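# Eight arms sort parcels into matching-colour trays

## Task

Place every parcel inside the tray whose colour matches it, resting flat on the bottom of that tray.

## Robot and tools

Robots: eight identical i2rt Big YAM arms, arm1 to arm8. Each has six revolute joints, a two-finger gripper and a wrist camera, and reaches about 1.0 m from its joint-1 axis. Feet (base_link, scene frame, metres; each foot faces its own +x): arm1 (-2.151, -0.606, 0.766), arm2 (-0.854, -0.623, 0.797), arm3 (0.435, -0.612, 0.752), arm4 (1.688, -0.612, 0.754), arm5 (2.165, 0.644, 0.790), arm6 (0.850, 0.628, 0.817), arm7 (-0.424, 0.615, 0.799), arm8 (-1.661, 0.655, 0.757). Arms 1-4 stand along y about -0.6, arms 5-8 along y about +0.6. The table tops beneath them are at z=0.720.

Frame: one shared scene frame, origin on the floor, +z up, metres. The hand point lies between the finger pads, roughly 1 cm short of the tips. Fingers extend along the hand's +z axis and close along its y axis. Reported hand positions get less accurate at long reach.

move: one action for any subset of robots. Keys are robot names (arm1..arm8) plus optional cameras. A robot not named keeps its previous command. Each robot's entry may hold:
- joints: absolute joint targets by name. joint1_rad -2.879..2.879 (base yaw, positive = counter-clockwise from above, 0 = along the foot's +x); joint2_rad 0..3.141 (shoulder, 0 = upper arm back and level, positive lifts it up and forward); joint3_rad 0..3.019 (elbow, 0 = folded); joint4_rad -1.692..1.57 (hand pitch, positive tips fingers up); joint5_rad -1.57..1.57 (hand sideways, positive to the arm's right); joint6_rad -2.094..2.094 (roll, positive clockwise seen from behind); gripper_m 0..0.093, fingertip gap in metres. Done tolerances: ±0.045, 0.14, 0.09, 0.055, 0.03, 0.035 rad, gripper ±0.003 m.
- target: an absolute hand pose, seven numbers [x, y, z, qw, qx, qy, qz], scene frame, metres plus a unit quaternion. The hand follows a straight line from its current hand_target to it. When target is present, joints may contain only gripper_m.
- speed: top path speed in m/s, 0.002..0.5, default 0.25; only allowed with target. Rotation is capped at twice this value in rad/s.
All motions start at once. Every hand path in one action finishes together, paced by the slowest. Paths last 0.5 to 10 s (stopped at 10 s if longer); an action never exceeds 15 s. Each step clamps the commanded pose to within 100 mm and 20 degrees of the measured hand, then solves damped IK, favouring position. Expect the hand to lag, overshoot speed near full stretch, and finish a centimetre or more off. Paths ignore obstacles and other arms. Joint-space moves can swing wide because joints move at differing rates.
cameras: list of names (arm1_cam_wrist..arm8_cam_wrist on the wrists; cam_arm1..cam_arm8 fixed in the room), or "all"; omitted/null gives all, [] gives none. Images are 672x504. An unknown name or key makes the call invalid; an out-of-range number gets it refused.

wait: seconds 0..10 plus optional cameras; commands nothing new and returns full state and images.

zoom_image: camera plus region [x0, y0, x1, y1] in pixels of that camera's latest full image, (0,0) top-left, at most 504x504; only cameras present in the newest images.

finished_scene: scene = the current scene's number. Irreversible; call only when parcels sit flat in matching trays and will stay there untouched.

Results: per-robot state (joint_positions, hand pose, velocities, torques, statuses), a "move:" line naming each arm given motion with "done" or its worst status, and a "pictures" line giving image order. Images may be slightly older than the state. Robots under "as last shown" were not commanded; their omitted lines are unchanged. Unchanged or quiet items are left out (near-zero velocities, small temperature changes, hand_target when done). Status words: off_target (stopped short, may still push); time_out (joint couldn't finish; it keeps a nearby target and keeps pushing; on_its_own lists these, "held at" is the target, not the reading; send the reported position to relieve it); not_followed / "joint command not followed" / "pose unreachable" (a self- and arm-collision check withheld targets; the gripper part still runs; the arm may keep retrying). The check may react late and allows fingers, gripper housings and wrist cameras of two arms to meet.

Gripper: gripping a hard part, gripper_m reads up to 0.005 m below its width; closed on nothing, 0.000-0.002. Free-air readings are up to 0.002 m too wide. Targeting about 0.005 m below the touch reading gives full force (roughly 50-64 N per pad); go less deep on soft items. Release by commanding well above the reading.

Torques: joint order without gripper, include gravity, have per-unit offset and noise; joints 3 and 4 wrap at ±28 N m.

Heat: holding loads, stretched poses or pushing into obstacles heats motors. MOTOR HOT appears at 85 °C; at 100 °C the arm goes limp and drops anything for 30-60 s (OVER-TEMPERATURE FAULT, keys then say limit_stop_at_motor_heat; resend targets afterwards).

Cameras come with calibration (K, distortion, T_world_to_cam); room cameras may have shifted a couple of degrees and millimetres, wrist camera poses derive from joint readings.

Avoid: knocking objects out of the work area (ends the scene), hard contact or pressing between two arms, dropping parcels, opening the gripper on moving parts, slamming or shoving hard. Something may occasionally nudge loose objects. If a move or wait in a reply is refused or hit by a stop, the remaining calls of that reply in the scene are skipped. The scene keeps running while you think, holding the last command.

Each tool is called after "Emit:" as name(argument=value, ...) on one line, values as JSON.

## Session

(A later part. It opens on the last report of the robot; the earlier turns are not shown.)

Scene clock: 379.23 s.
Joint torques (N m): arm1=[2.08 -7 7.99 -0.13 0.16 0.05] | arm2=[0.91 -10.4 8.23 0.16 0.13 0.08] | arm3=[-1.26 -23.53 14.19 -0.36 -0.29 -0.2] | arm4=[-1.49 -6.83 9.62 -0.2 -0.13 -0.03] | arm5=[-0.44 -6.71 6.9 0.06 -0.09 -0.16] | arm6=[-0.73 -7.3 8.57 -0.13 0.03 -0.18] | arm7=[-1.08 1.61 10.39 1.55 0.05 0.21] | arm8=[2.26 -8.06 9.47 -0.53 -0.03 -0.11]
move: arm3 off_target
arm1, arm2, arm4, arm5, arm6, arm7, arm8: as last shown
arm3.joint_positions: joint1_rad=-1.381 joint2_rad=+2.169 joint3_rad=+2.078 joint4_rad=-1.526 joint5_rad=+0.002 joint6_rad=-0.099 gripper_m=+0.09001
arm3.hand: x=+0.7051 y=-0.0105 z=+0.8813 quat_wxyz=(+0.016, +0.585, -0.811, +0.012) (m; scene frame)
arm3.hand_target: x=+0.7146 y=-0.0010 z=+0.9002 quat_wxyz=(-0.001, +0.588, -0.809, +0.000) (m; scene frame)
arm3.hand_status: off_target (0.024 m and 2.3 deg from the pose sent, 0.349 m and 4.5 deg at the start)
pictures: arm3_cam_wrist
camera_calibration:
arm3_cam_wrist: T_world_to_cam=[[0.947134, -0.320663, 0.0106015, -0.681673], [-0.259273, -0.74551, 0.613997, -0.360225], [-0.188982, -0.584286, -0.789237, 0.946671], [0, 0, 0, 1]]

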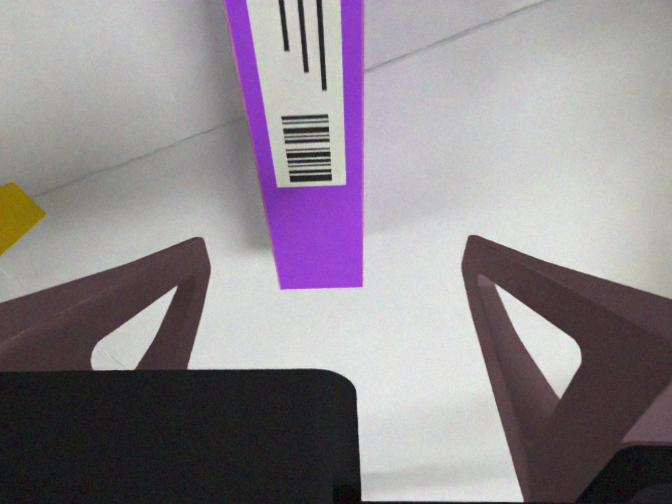

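Emit:
move(arm3={"target":[0.702,0.007,0.83,0,-0.613,0.790,0],"speed":0.2}, cameras=["arm3_cam_wrist"])

Emit:
move(arm3={"target":[0.702,0.007,0.786,0,-0.613,0.790,0],"speed":0.15}, cameras=["arm3_cam_wrist"])

Scene clock: 389.03 s.
Joint torques (N m): arm1=[2.37 -6.83 7.99 -0.01 0.14 0.08] | arm2=[0.91 -10.4 8.24 0.16 0.13 0.07] | arm3=[0.5 -24.59 9.44 0.57 -0.28 -0.22] | arm4=[-1.49 -6.89 9.62 -0.2 -0.13 -0.03] | arm5=[-0.21 -6.89 7.19 -0.2 -0.12 -0.16] | arm6=[-0.73 -7.3 8.58 -0.14 0.02 -0.18] | arm7=[-1.14 1.61 10.44 1.57 0.05 0.2] | arm8=[1.85 -7.82 9.48 -0.53 -0.03 -0.08]
move: arm3 off_target
arm1, arm2, arm4, arm5, arm6, arm7, arm8: as last shown
arm1.hand: x=-2.2953 y=-0.9392 z=+1.0683 quat_wxyz=(-0.010, -0.828, -0.560, +0.014) (m; scene frame)
arm3.joint_positions: joint1_rad=-1.381 joint2_rad=+2.205 joint3_rad=+2.003 joint4_rad=-1.394 joint5_rad=+0.001 joint6_rad=-0.140 gripper_m=+0.09001
arm3.hand: x=+0.7089 y=-0.0020 z=+0.8293 quat_wxyz=(+0.007, +0.601, -0.799, +0.006) (m; scene frame)
arm3.hand_target: x=+0.7019 y=+0.0068 z=+0.8300 quat_wxyz=(+0.000, +0.613, -0.790, +0.000) (m; scene frame)
arm3.hand_status: off_target (0.011 m and 2.0 deg from the pose sent, 0.054 m and 4.7 deg at the start)
pictures: arm3_cam_wrist
camera_calibration:
arm3_cam_wrist: T_world_to_cam=[[0.959257, -0.282314, 0.0111564, -0.690991], [-0.232926, -0.76786, 0.596772, -0.325422], [-0.15991, -0.575056, -0.802333, 0.901577], [0, 0, 0, 1]]

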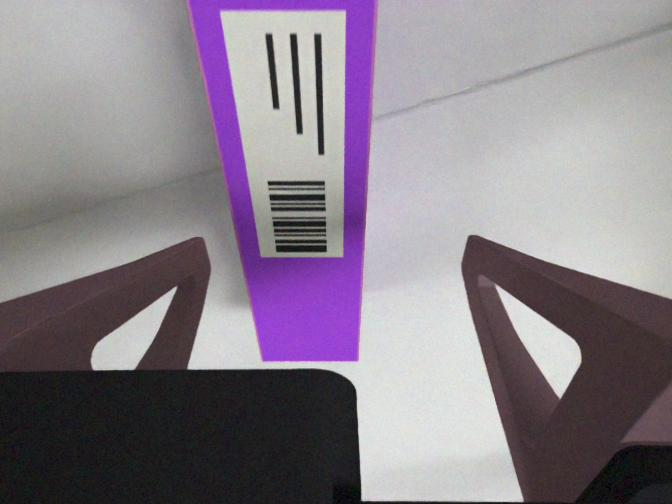

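Scene clock: 390.47 s.
Joint torques (N m): arm1=[2.32 -6.77 7.99 -0.09 0.14 0.1] | arm2=[0.91 -10.34 8.23 0.16 0.12 0.07] | arm3=[0.5 -23.53 9.1 0.65 -0.2 -0.22] | arm4=[-1.49 -6.89 9.62 -0.2 -0.13 -0.03] | arm5=[-0.5 -6.53 7.01 -0.13 -0.08 -0.16] | arm6=[-0.73 -7.3 8.57 -0.14 0.02 -0.18] | arm7=[-1.2 1.55 10.43 1.59 0.03 0.21] | arm8=[1.9 -8.06 9.48 -0.55 -0.03 -0.11]
move: arm3 off_target
arm1, arm2, arm4, arm5, arm6, arm7, arm8: as last shown
arm3.joint_positions: joint1_rad=-1.381 joint2_rad=+2.230 joint3_rad=+1.944 joint4_rad=-1.301 joint5_rad=-0.001 joint6_rad=-0.140 gripper_m=+0.09001
arm3.hand: x=+0.7092 y=-0.0007 z=+0.7914 quat_wxyz=(+0.003, +0.601, -0.799, +0.003) (m; scene frame)
arm3.hand_target: x=+0.7019 y=+0.0068 z=+0.7862 quat_wxyz=(+0.000, +0.613, -0.790, +0.000) (m; scene frame)
arm3.hand_status: off_target (0.012 m and 1.8 deg from the pose sent, 0.045 m and 2.0 deg at the start)
pictures: arm3_cam_wrist
camera_calibration:
arm3_cam_wrist: T_world_to_cam=[[0.959452, -0.281688, 0.0101632, -0.689807], [-0.233407, -0.773753, 0.588921, -0.295199], [-0.158028, -0.567413, -0.808127, 0.875217], [0, 0, 0, 1]]

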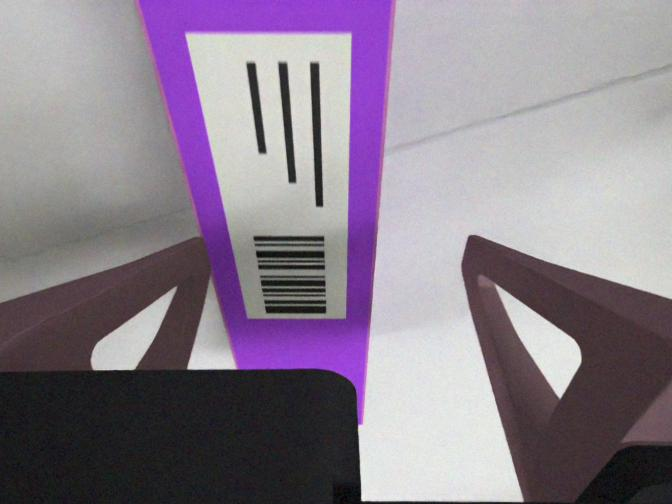

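Emit:
move(arm3={"target":[0.686,0.016,0.825,0,-0.613,0.790,0],"speed":0.2}, cameras=[])

Emit:
move(arm3={"target":[0.686,0.016,0.775,0,-0.613,0.790,0],"speed":0.15}, cameras=["arm3_cam_wrist"])

Scene clock: 397.77 s.
Joint torques (N m): arm1=[2.2 -6.89 7.92 -0.16 0.16 0.06] | arm2=[0.91 -10.34 8.23 0.16 0.13 0.07] | arm3=[0.21 -25.7 13.91 -0.46 -0.23 0.07] | arm4=[-1.49 -6.89 9.62 -0.21 -0.13 -0.03] | arm5=[-0.32 -6.89 7.13 -0.09 -0.11 -0.15] | arm6=[-0.67 -7.24 8.55 -0.13 0.02 -0.18] | arm7=[-1.2 1.55 10.43 1.62 0.04 0.19] | arm8=[1.79 -8.12 9.55 -0.51 -0.03 -0.1]
move: arm3 off_target
arm1, arm2, arm4, arm5, arm6, arm7, arm8: as last shown
arm3.joint_positions: joint1_rad=-1.350 joint2_rad=+2.230 joint3_rad=+1.944 joint4_rad=-1.357 joint5_rad=-0.001 joint6_rad=-0.140 gripper_m=+0.09001
arm3.hand: x=+0.6849 y=-0.0053 z=+0.7918 quat_wxyz=(+0.028, +0.613, -0.789, +0.017) (m; scene frame)
arm3.hand_target: x=+0.6852 y=+0.0143 z=+0.8254 quat_wxyz=(+0.000, +0.613, -0.790, -0.001) (m; scene frame)
arm3.hand_status: off_target (0.039 m and 3.7 deg from the pose sent, 0.044 m and 1.8 deg at the start)
pictures: none

Scene clock: 398.97 s.
Joint torques (N m): arm1=[2.2 -6.77 7.94 -0.13 0.14 0.08] | arm2=[0.91 -10.4 8.21 0.16 0.13 0.07] | arm3=[0.15 -23.47 8.96 0.65 -0.2 0.08] | arm4=[-1.55 -6.83 9.61 -0.21 -0.13 -0.03] | arm5=[-1.08 -6.83 7.13 -0.1 -0.11 -0.17] | arm6=[-0.79 -7.36 8.55 -0.14 0.02 -0.18] | arm7=[-0.97 1.73 10.45 1.61 0.03 0.22] | arm8=[1.9 -8.23 9.55 -0.51 -0.04 -0.11]
move: arm3 off_target
arm1, arm2, arm4, arm5, arm6, arm7, arm8: as last shown
arm3.joint_positions: joint1_rad=-1.350 joint2_rad=+2.243 joint3_rad=+1.944 joint4_rad=-1.282 joint5_rad=-0.001 joint6_rad=-0.140 gripper_m=+0.09001
arm3.hand: x=+0.6914 y=+0.0105 z=+0.7828 quat_wxyz=(+0.001, +0.614, -0.790, +0.002) (m; scene frame)
arm3.hand_target: x=+0.6858 y=+0.0159 z=+0.7750 quat_wxyz=(+0.000, +0.613, -0.790, +0.000) (m; scene frame)
arm3.hand_status: off_target (0.011 m and 0.2 deg from the pose sent, 0.027 m and 3.7 deg at the start)
pictures: arm3_cam_wrist
camera_calibration:
arm3_cam_wrist: T_world_to_cam=[[0.967677, -0.251949, 0.0111048, -0.676275], [-0.210679, -0.783396, 0.584727, -0.297998], [-0.138622, -0.568166, -0.811154, 0.86083], [0, 0, 0, 1]]

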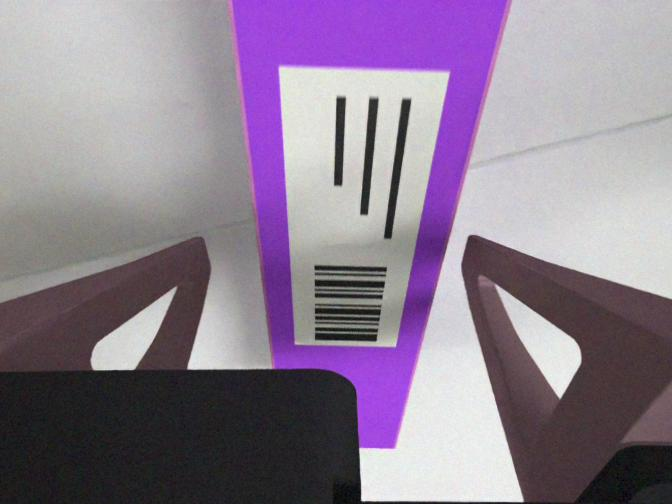

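Emit:
move(arm3={"joints":{"gripper_m":0.045}}, cameras=[])

Emit:
move(arm3={"target":[0.688,0.012,0.91,0,-0.613,0.790,0],"speed":0.25}, cameras=["arm3_cam_wrist"])

Emit:
move(arm3={"target":[0.572,-0.279,1.05,0,-0.557,0.8305,0],"speed":0.35}, cameras=[])

Emit:
move(arm3={"joints":{"joint1_rad":0.185}}, cameras=["cam_arm3"])

Emit:
move(arm3={"target":[-0.21,-0.32,0.92,0,1,0,0],"speed":0.35}, cameras=["cam_arm3"])

Emit:
move(arm3={"target":[-0.21,-0.32,0.80,0,1,0,0],"speed":0.15}, cameras=[])

Emit:
move(arm3={"target":[-0.21,-0.32,0.78,0,1,0,0],"speed":0.04}, cameras=["cam_arm3","arm3_cam_wrist"])

Scene clock: 418.77 s.
Joint torques (N m): arm1=[2.73 -6.89 8.03 -0.1 0.17 0.06] | arm2=[0.91 -10.34 8.23 0.14 0.13 0.08] | arm3=[0.21 -23.47 8.96 0.65 -0.21 0.08] | arm4=[-1.55 -6.89 9.62 -0.2 -0.13 -0.03] | arm5=[-0.62 -6.59 7.06 0.01 -0.13 -0.17] | arm6=[-0.67 -7.24 8.57 -0.14 0.02 -0.17] | arm7=[-1.08 1.55 10.44 1.63 0.05 0.2] | arm8=[1.79 -8 9.48 -0.55 -0.04 -0.09]
Heat: arm1: hottest joint3_rad 37 °C; arm2: hottest joint3_rad 38 °C; arm3: hottest joint2_rad 38 °C; arm4: hottest joint3_rad 44 °C; arm5: hottest joint3_rad 37 °C; arm6: hottest joint3_rad 36 °C; arm7: hottest joint3_rad 47 °C; arm8: hottest joint3_rad 35 °C.
move: arm3 off_target
arm1, arm2, arm4, arm7: as last shown
arm3.joint_positions: joint1_rad=-1.350 joint2_rad=+2.243 joint3_rad=+1.944 joint4_rad=-1.282 joint5_rad=-0.001 joint6_rad=-0.140 gripper_m=+0.05742
arm3.joint_status: gripper_m off_target (ended at +0.05745, target +0.04500)
arm3.hand: x=+0.6914 y=+0.0105 z=+0.7828 quat_wxyz=(+0.001, +0.614, -0.790, +0.002) (m; scene frame)
arm5.joint_positions: joint1_rad=+1.579 joint2_rad=+1.278 joint3_rad=+1.292 joint4_rad=-1.566 joint5_rad=+0.001 joint6_rad=+0.003 gripper_m=+0.08988
arm5.hand: x=+2.0721 y=+0.2901 z=+1.0600 quat_wxyz=(+0.004, +0.791, +0.611, -0.004) (m; scene frame)
arm6.joint_positions: joint1_rad=-1.177 joint2_rad=+1.296 joint3_rad=+1.221 joint4_rad=-1.498 joint5_rad=+0.000 joint6_rad=+0.005 gripper_m=+0.08989
arm6.hand: x=+0.7690 y=+0.2726 z=+1.0559 quat_wxyz=(+0.001, -0.783, -0.622, -0.001) (m; scene frame)
arm8.joint_positions: joint1_rad=+0.346 joint2_rad=+1.285 joint3_rad=+1.387 joint4_rad=-1.653 joint5_rad=-0.001 joint6_rad=+0.016 gripper_m=+0.08993
arm8.hand: x=-1.7551 y=+0.3027 z=+1.0640 quat_wxyz=(-0.007, -0.798, -0.603, +0.008) (m; scene frame)
pictures: none

Scene clock: 420.27 s.
Joint torques (N m): arm1=[2.2 -7 7.88 -0.2 0.17 0.07] | arm2=[0.85 -10.34 8.23 0.14 0.12 0.07] | arm3=[-0.26 -25.35 14.46 -0.5 -0.22 0.01] | arm4=[-1.55 -6.83 9.62 -0.21 -0.13 -0.03] | arm5=[-0.5 -6.77 7.12 -0.09 -0.08 -0.17] | arm6=[-0.73 -7.3 8.57 -0.14 0.02 -0.18] | arm7=[-1.03 1.55 10.4 1.61 0.06 0.2] | arm8=[1.67 -8.23 9.57 -0.46 -0.03 -0.11]
move: arm3 off_target
arm1.joint_positions: joint1_rad=-1.546 joint2_rad=+1.280 joint3_rad=+1.364 joint4_rad=-1.629 joint5_rad=+0.005 joint6_rad=-0.016 gripper_m=+0.08989
arm1.hand: x=-2.2953 y=-0.9392 z=+1.0683 quat_wxyz=(-0.010, -0.828, -0.560, +0.014) (m; scene frame)
arm2.joint_positions: joint1_rad=-2.046 joint2_rad=+1.273 joint3_rad=+1.267 joint4_rad=-1.550 joint5_rad=+0.000 joint6_rad=+0.849 gripper_m=+0.08992
arm2.hand: x=-0.5262 y=-0.4712 z=+1.0618 quat_wxyz=(-0.006, -0.205, -0.979, -0.005) (m; scene frame)
arm3.joint_positions: joint1_rad=-1.350 joint2_rad=+2.189 joint3_rad=+2.098 joint4_rad=-1.552 joint5_rad=-0.001 joint6_rad=-0.140 gripper_m=+0.05744
arm3.hand: x=+0.6857 y=-0.0028 z=+0.8765 quat_wxyz=(+0.027, +0.613, -0.789, +0.017) (m; scene frame)
arm3.hand_target: x=+0.6872 y=+0.0103 z=+0.9099 quat_wxyz=(+0.000, +0.613, -0.790, +0.000) (m; scene frame)
arm3.hand_status: off_target (0.037 m and 3.7 deg from the pose sent, 0.127 m and 0.2 deg at the start; pose on its path clipped on 3 of 45 steps)
arm4.joint_positions: joint1_rad=-1.891 joint2_rad=+1.275 joint3_rad=+1.393 joint4_rad=-1.662 joint5_rad=-0.014 joint6_rad=-0.002 gripper_m=+0.08991
arm4.hand: x=+1.9069 y=-0.8996 z=+1.0657 quat_wxyz=(-0.012, -0.451, -0.892, +0.007) (m; scene frame)
arm5, arm6, arm7, arm8: as last shown
pictures: arm3_cam_wrist
camera_calibration:
arm3_cam_wrist: T_world_to_cam=[[0.967793, -0.251732, 0.00280418, -0.667886], [-0.196594, -0.748762, 0.633014, -0.416242], [-0.15725, -0.613178, -0.774135, 0.908616], [0, 0, 0, 1]]

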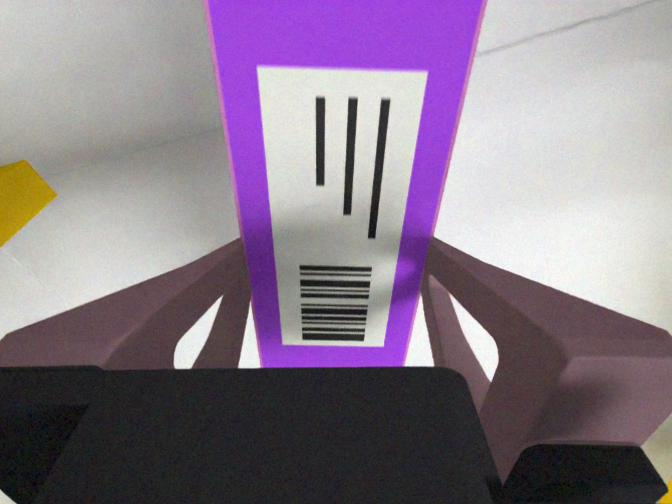

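Scene clock: 422.13 s.
Joint torques (N m): arm1=[2.37 -7.06 8.08 -0.12 0.17 0.09] | arm2=[0.85 -10.4 8.23 0.16 0.13 0.07] | arm3=[-0.67 -11.28 9.42 -0.29 -0.14 0.13] | arm4=[-1.49 -6.89 9.62 -0.21 -0.13 -0.03] | arm5=[-0.32 -6.71 7.1 -0.1 -0.11 -0.12] | arm6=[-0.73 -7.24 8.58 -0.13 0.02 -0.18] | arm7=[-1.03 1.55 10.45 1.62 0.03 0.21] | arm8=[2.08 -8.06 9.54 -0.51 -0.03 -0.09]
move: arm3 done
arm1, arm2, arm4, arm5, arm6, arm8: as last shown
arm3.joint_positions: joint1_rad=-1.350 joint2_rad=+1.297 joint3_rad=+1.363 joint4_rad=-1.640 joint5_rad=-0.002 joint6_rad=-0.019 gripper_m=+0.05744
arm3.hand: x=+0.5727 y=-0.2758 z=+1.0472 quat_wxyz=(-0.002, +0.565, -0.825, -0.001) (m; scene frame)
arm3.hand_target: x=+0.5720 y=-0.2789 z=+1.0501 quat_wxyz=(+0.000, +0.557, -0.830, +0.000) (m; scene frame)
arm3.hand_status: done (0.004 m and 1.1 deg from the pose sent, 0.345 m and 8.8 deg at the start)
arm7.joint_positions: joint1_rad=-1.031 joint2_rad=+0.535 joint3_rad=+1.368 joint4_rad=-1.177 joint5_rad=-0.003 joint6_rad=-0.009 gripper_m=+0.09397
arm7.hand: x=-0.4452 y=+0.3952 z=+1.3802 quat_wxyz=(-0.384, -0.604, -0.553, +0.427) (m; scene frame)
pictures: none

Scene clock: 424.00 s.
Joint torques (N m): arm1=[2.2 -6.89 8.05 -0.03 0.17 0.06] | arm2=[0.85 -10.4 8.23 0.16 0.13 0.07] | arm3=[-0.21 -11.28 9.39 -0.27 -0.07 0.11] | arm4=[-1.49 -6.83 9.62 -0.2 -0.13 -0.03] | arm5=[-0.56 -6.42 7.09 -0.14 -0.09 -0.17] | arm6=[-0.73 -7.3 8.57 -0.13 0.03 -0.17] | arm7=[-1.08 1.79 10.41 1.58 0.05 0.22] | arm8=[1.79 -8.12 9.57 -0.5 -0.03 -0.1]
move: arm3 done
arm1, arm2, arm4, arm5, arm6, arm7, arm8: as last shown
arm3.joint_positions: joint1_rad=+0.179 joint2_rad=+1.297 joint3_rad=+1.363 joint4_rad=-1.641 joint5_rad=-0.004 joint6_rad=-0.018 gripper_m=+0.05747
arm3.joint_status: all done
arm3.hand: x=+0.1021 y=-0.4608 z=+1.0435 quat_wxyz=(-0.001, +0.979, -0.206, +0.004) (m; scene frame)
pictures: cam_arm3

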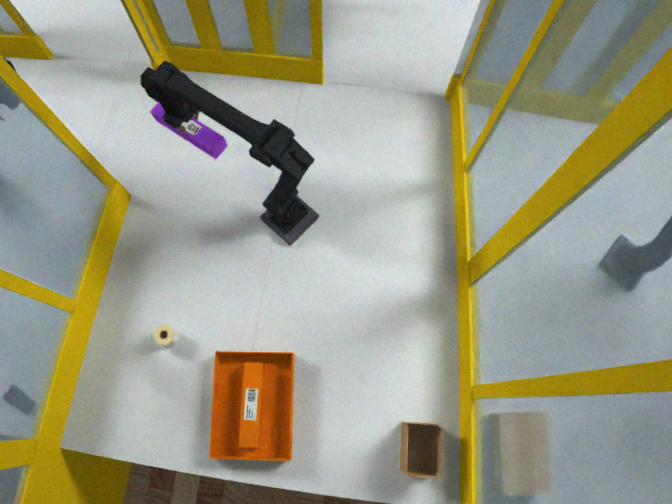

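Scene clock: 426.20 s.
Joint torques (N m): arm1=[2.32 -7 7.99 -0.17 0.18 0.08] | arm2=[0.91 -10.4 8.23 0.14 0.13 0.07] | arm3=[-0.44 -24.82 14.31 -0.23 -0.29 -0.21] | arm4=[-1.49 -6.89 9.62 -0.2 -0.13 -0.03] | arm5=[-0.44 -6.53 7.09 -0.08 -0.11 -0.17] | arm6=[-0.73 -7.24 8.55 -0.14 0.02 -0.17] | arm7=[-1.14 1.61 10.54 1.62 0.04 0.21] | arm8=[1.79 -8.29 9.52 -0.5 -0.04 -0.1]
move: arm3 off_target
arm1, arm2, arm4, arm5, arm6, arm7, arm8: as last shown
arm3.joint_positions: joint1_rad=+0.179 joint2_rad=+2.290 joint3_rad=+2.366 joint4_rad=-1.672 joint5_rad=-0.004 joint6_rad=-0.411 gripper_m=+0.05747
arm3.hand: x=-0.1987 y=-0.3210 z=+0.9038 quat_wxyz=(+0.004, +1.000, -0.010, +0.013) (m; scene frame)
arm3.hand_target: x=-0.2090 y=-0.3205 z=+0.9199 quat_wxyz=(-0.002, +1.000, +0.000, -0.005) (m; scene frame)
arm3.hand_status: off_target (0.020 m and 2.0 deg from the pose sent, 0.364 m and 23.7 deg at the start; a joint's target at an end of its range on 18 of 66 steps)
pictures: cam_arm3

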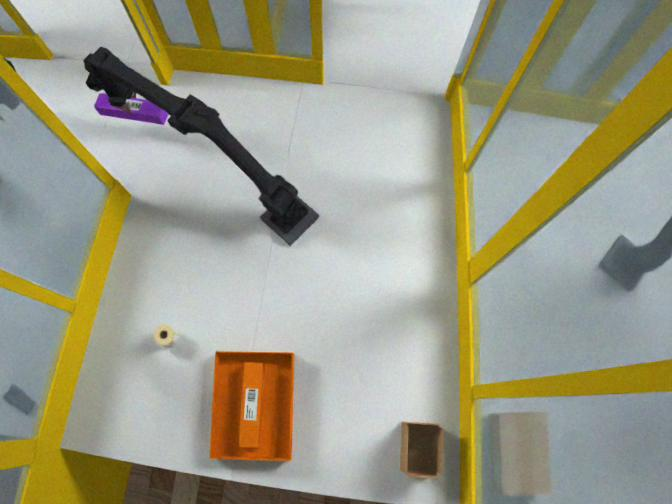

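Scene clock: 427.70 s.
Joint torques (N m): arm1=[2.2 -6.95 8.01 -0.17 0.16 0.1] | arm2=[0.85 -10.34 8.23 0.14 0.13 0.07] | arm3=[-0.38 -25.52 9.61 0.64 -0.28 -0.2] | arm4=[-1.49 -6.89 9.63 -0.21 -0.13 -0.03] | arm5=[-0.73 -6.53 7.09 -0.09 -0.08 -0.2] | arm6=[-0.73 -7.3 8.57 -0.16 0.02 -0.17] | arm7=[-1.14 1.73 10.45 1.55 0.04 0.2] | arm8=[1.96 -8.18 9.5 -0.53 -0.01 -0.11]
move: arm3 done
arm1, arm2, arm4, arm5, arm6, arm7, arm8: as last shown
arm3.joint_positions: joint1_rad=+0.179 joint2_rad=+2.324 joint3_rad=+2.152 joint4_rad=-1.415 joint5_rad=-0.004 joint6_rad=-0.411 gripper_m=+0.05747
arm3.hand: x=-0.2032 y=-0.3181 z=+0.7985 quat_wxyz=(+0.002, +1.000, -0.010, +0.009) (m; scene frame)
arm3.hand_target: x=-0.2099 y=-0.3201 z=+0.8001 quat_wxyz=(+0.000, +1.000, +0.000, +0.000) (m; scene frame)
arm3.hand_status: done (0.007 m and 1.6 deg from the pose sent, 0.104 m and 2.0 deg at the start)
pictures: none

Scene clock: 428.70 s.
Joint torques (N m): arm1=[2.55 -7 8.03 -0.1 0.14 0.06] | arm2=[0.91 -10.34 8.23 0.16 0.12 0.07] | arm3=[-0.38 -24.82 9.17 0.62 -0.29 -0.2] | arm4=[-1.55 -6.89 9.62 -0.2 -0.13 -0.03] | arm5=[-0.62 -6.77 7.09 -0.05 -0.13 -0.13] | arm6=[-0.67 -7.24 8.57 -0.14 0.03 -0.18] | arm7=[-1.14 1.49 10.47 1.59 0.04 0.22] | arm8=[1.85 -8.35 9.48 -0.49 -0.03 -0.11]
move: arm3 done
arm1, arm2, arm4, arm5, arm6, arm7, arm8: as last shown
arm3.joint_positions: joint1_rad=+0.179 joint2_rad=+2.328 joint3_rad=+2.127 joint4_rad=-1.373 joint5_rad=-0.004 joint6_rad=-0.411 gripper_m=+0.05747
arm3.hand: x=-0.2050 y=-0.3171 z=+0.7868 quat_wxyz=(+0.000, +1.000, -0.010, +0.003) (m; scene frame)
arm3.hand_target: x=-0.2099 y=-0.3201 z=+0.7802 quat_wxyz=(+0.000, +1.000, +0.000, +0.000) (m; scene frame)
arm3.hand_status: done (0.009 m and 1.3 deg from the pose sent, 0.020 m and 1.6 deg at the start)
pictures: arm3_cam_wrist, cam_arm3
camera_calibration:
arm3_cam_wrist: T_world_to_cam=[[0.025673, 0.999614, 0.0106229, 0.312771], [0.808828, -0.0270156, 0.587424, -0.299078], [0.587484, -0.00648883, -0.80921, 0.879076], [0, 0, 0, 1]]

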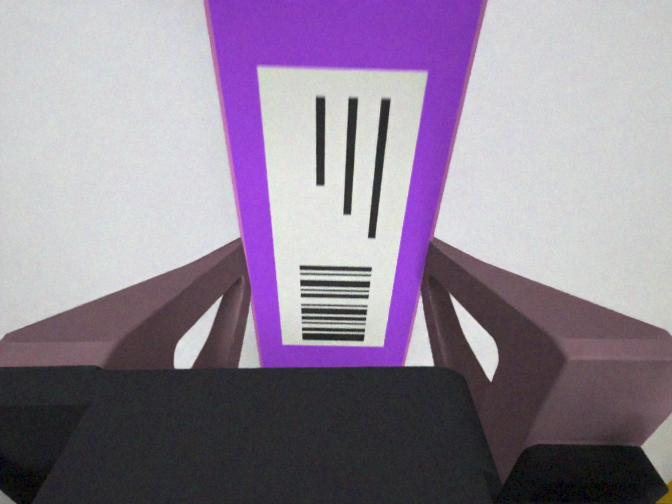

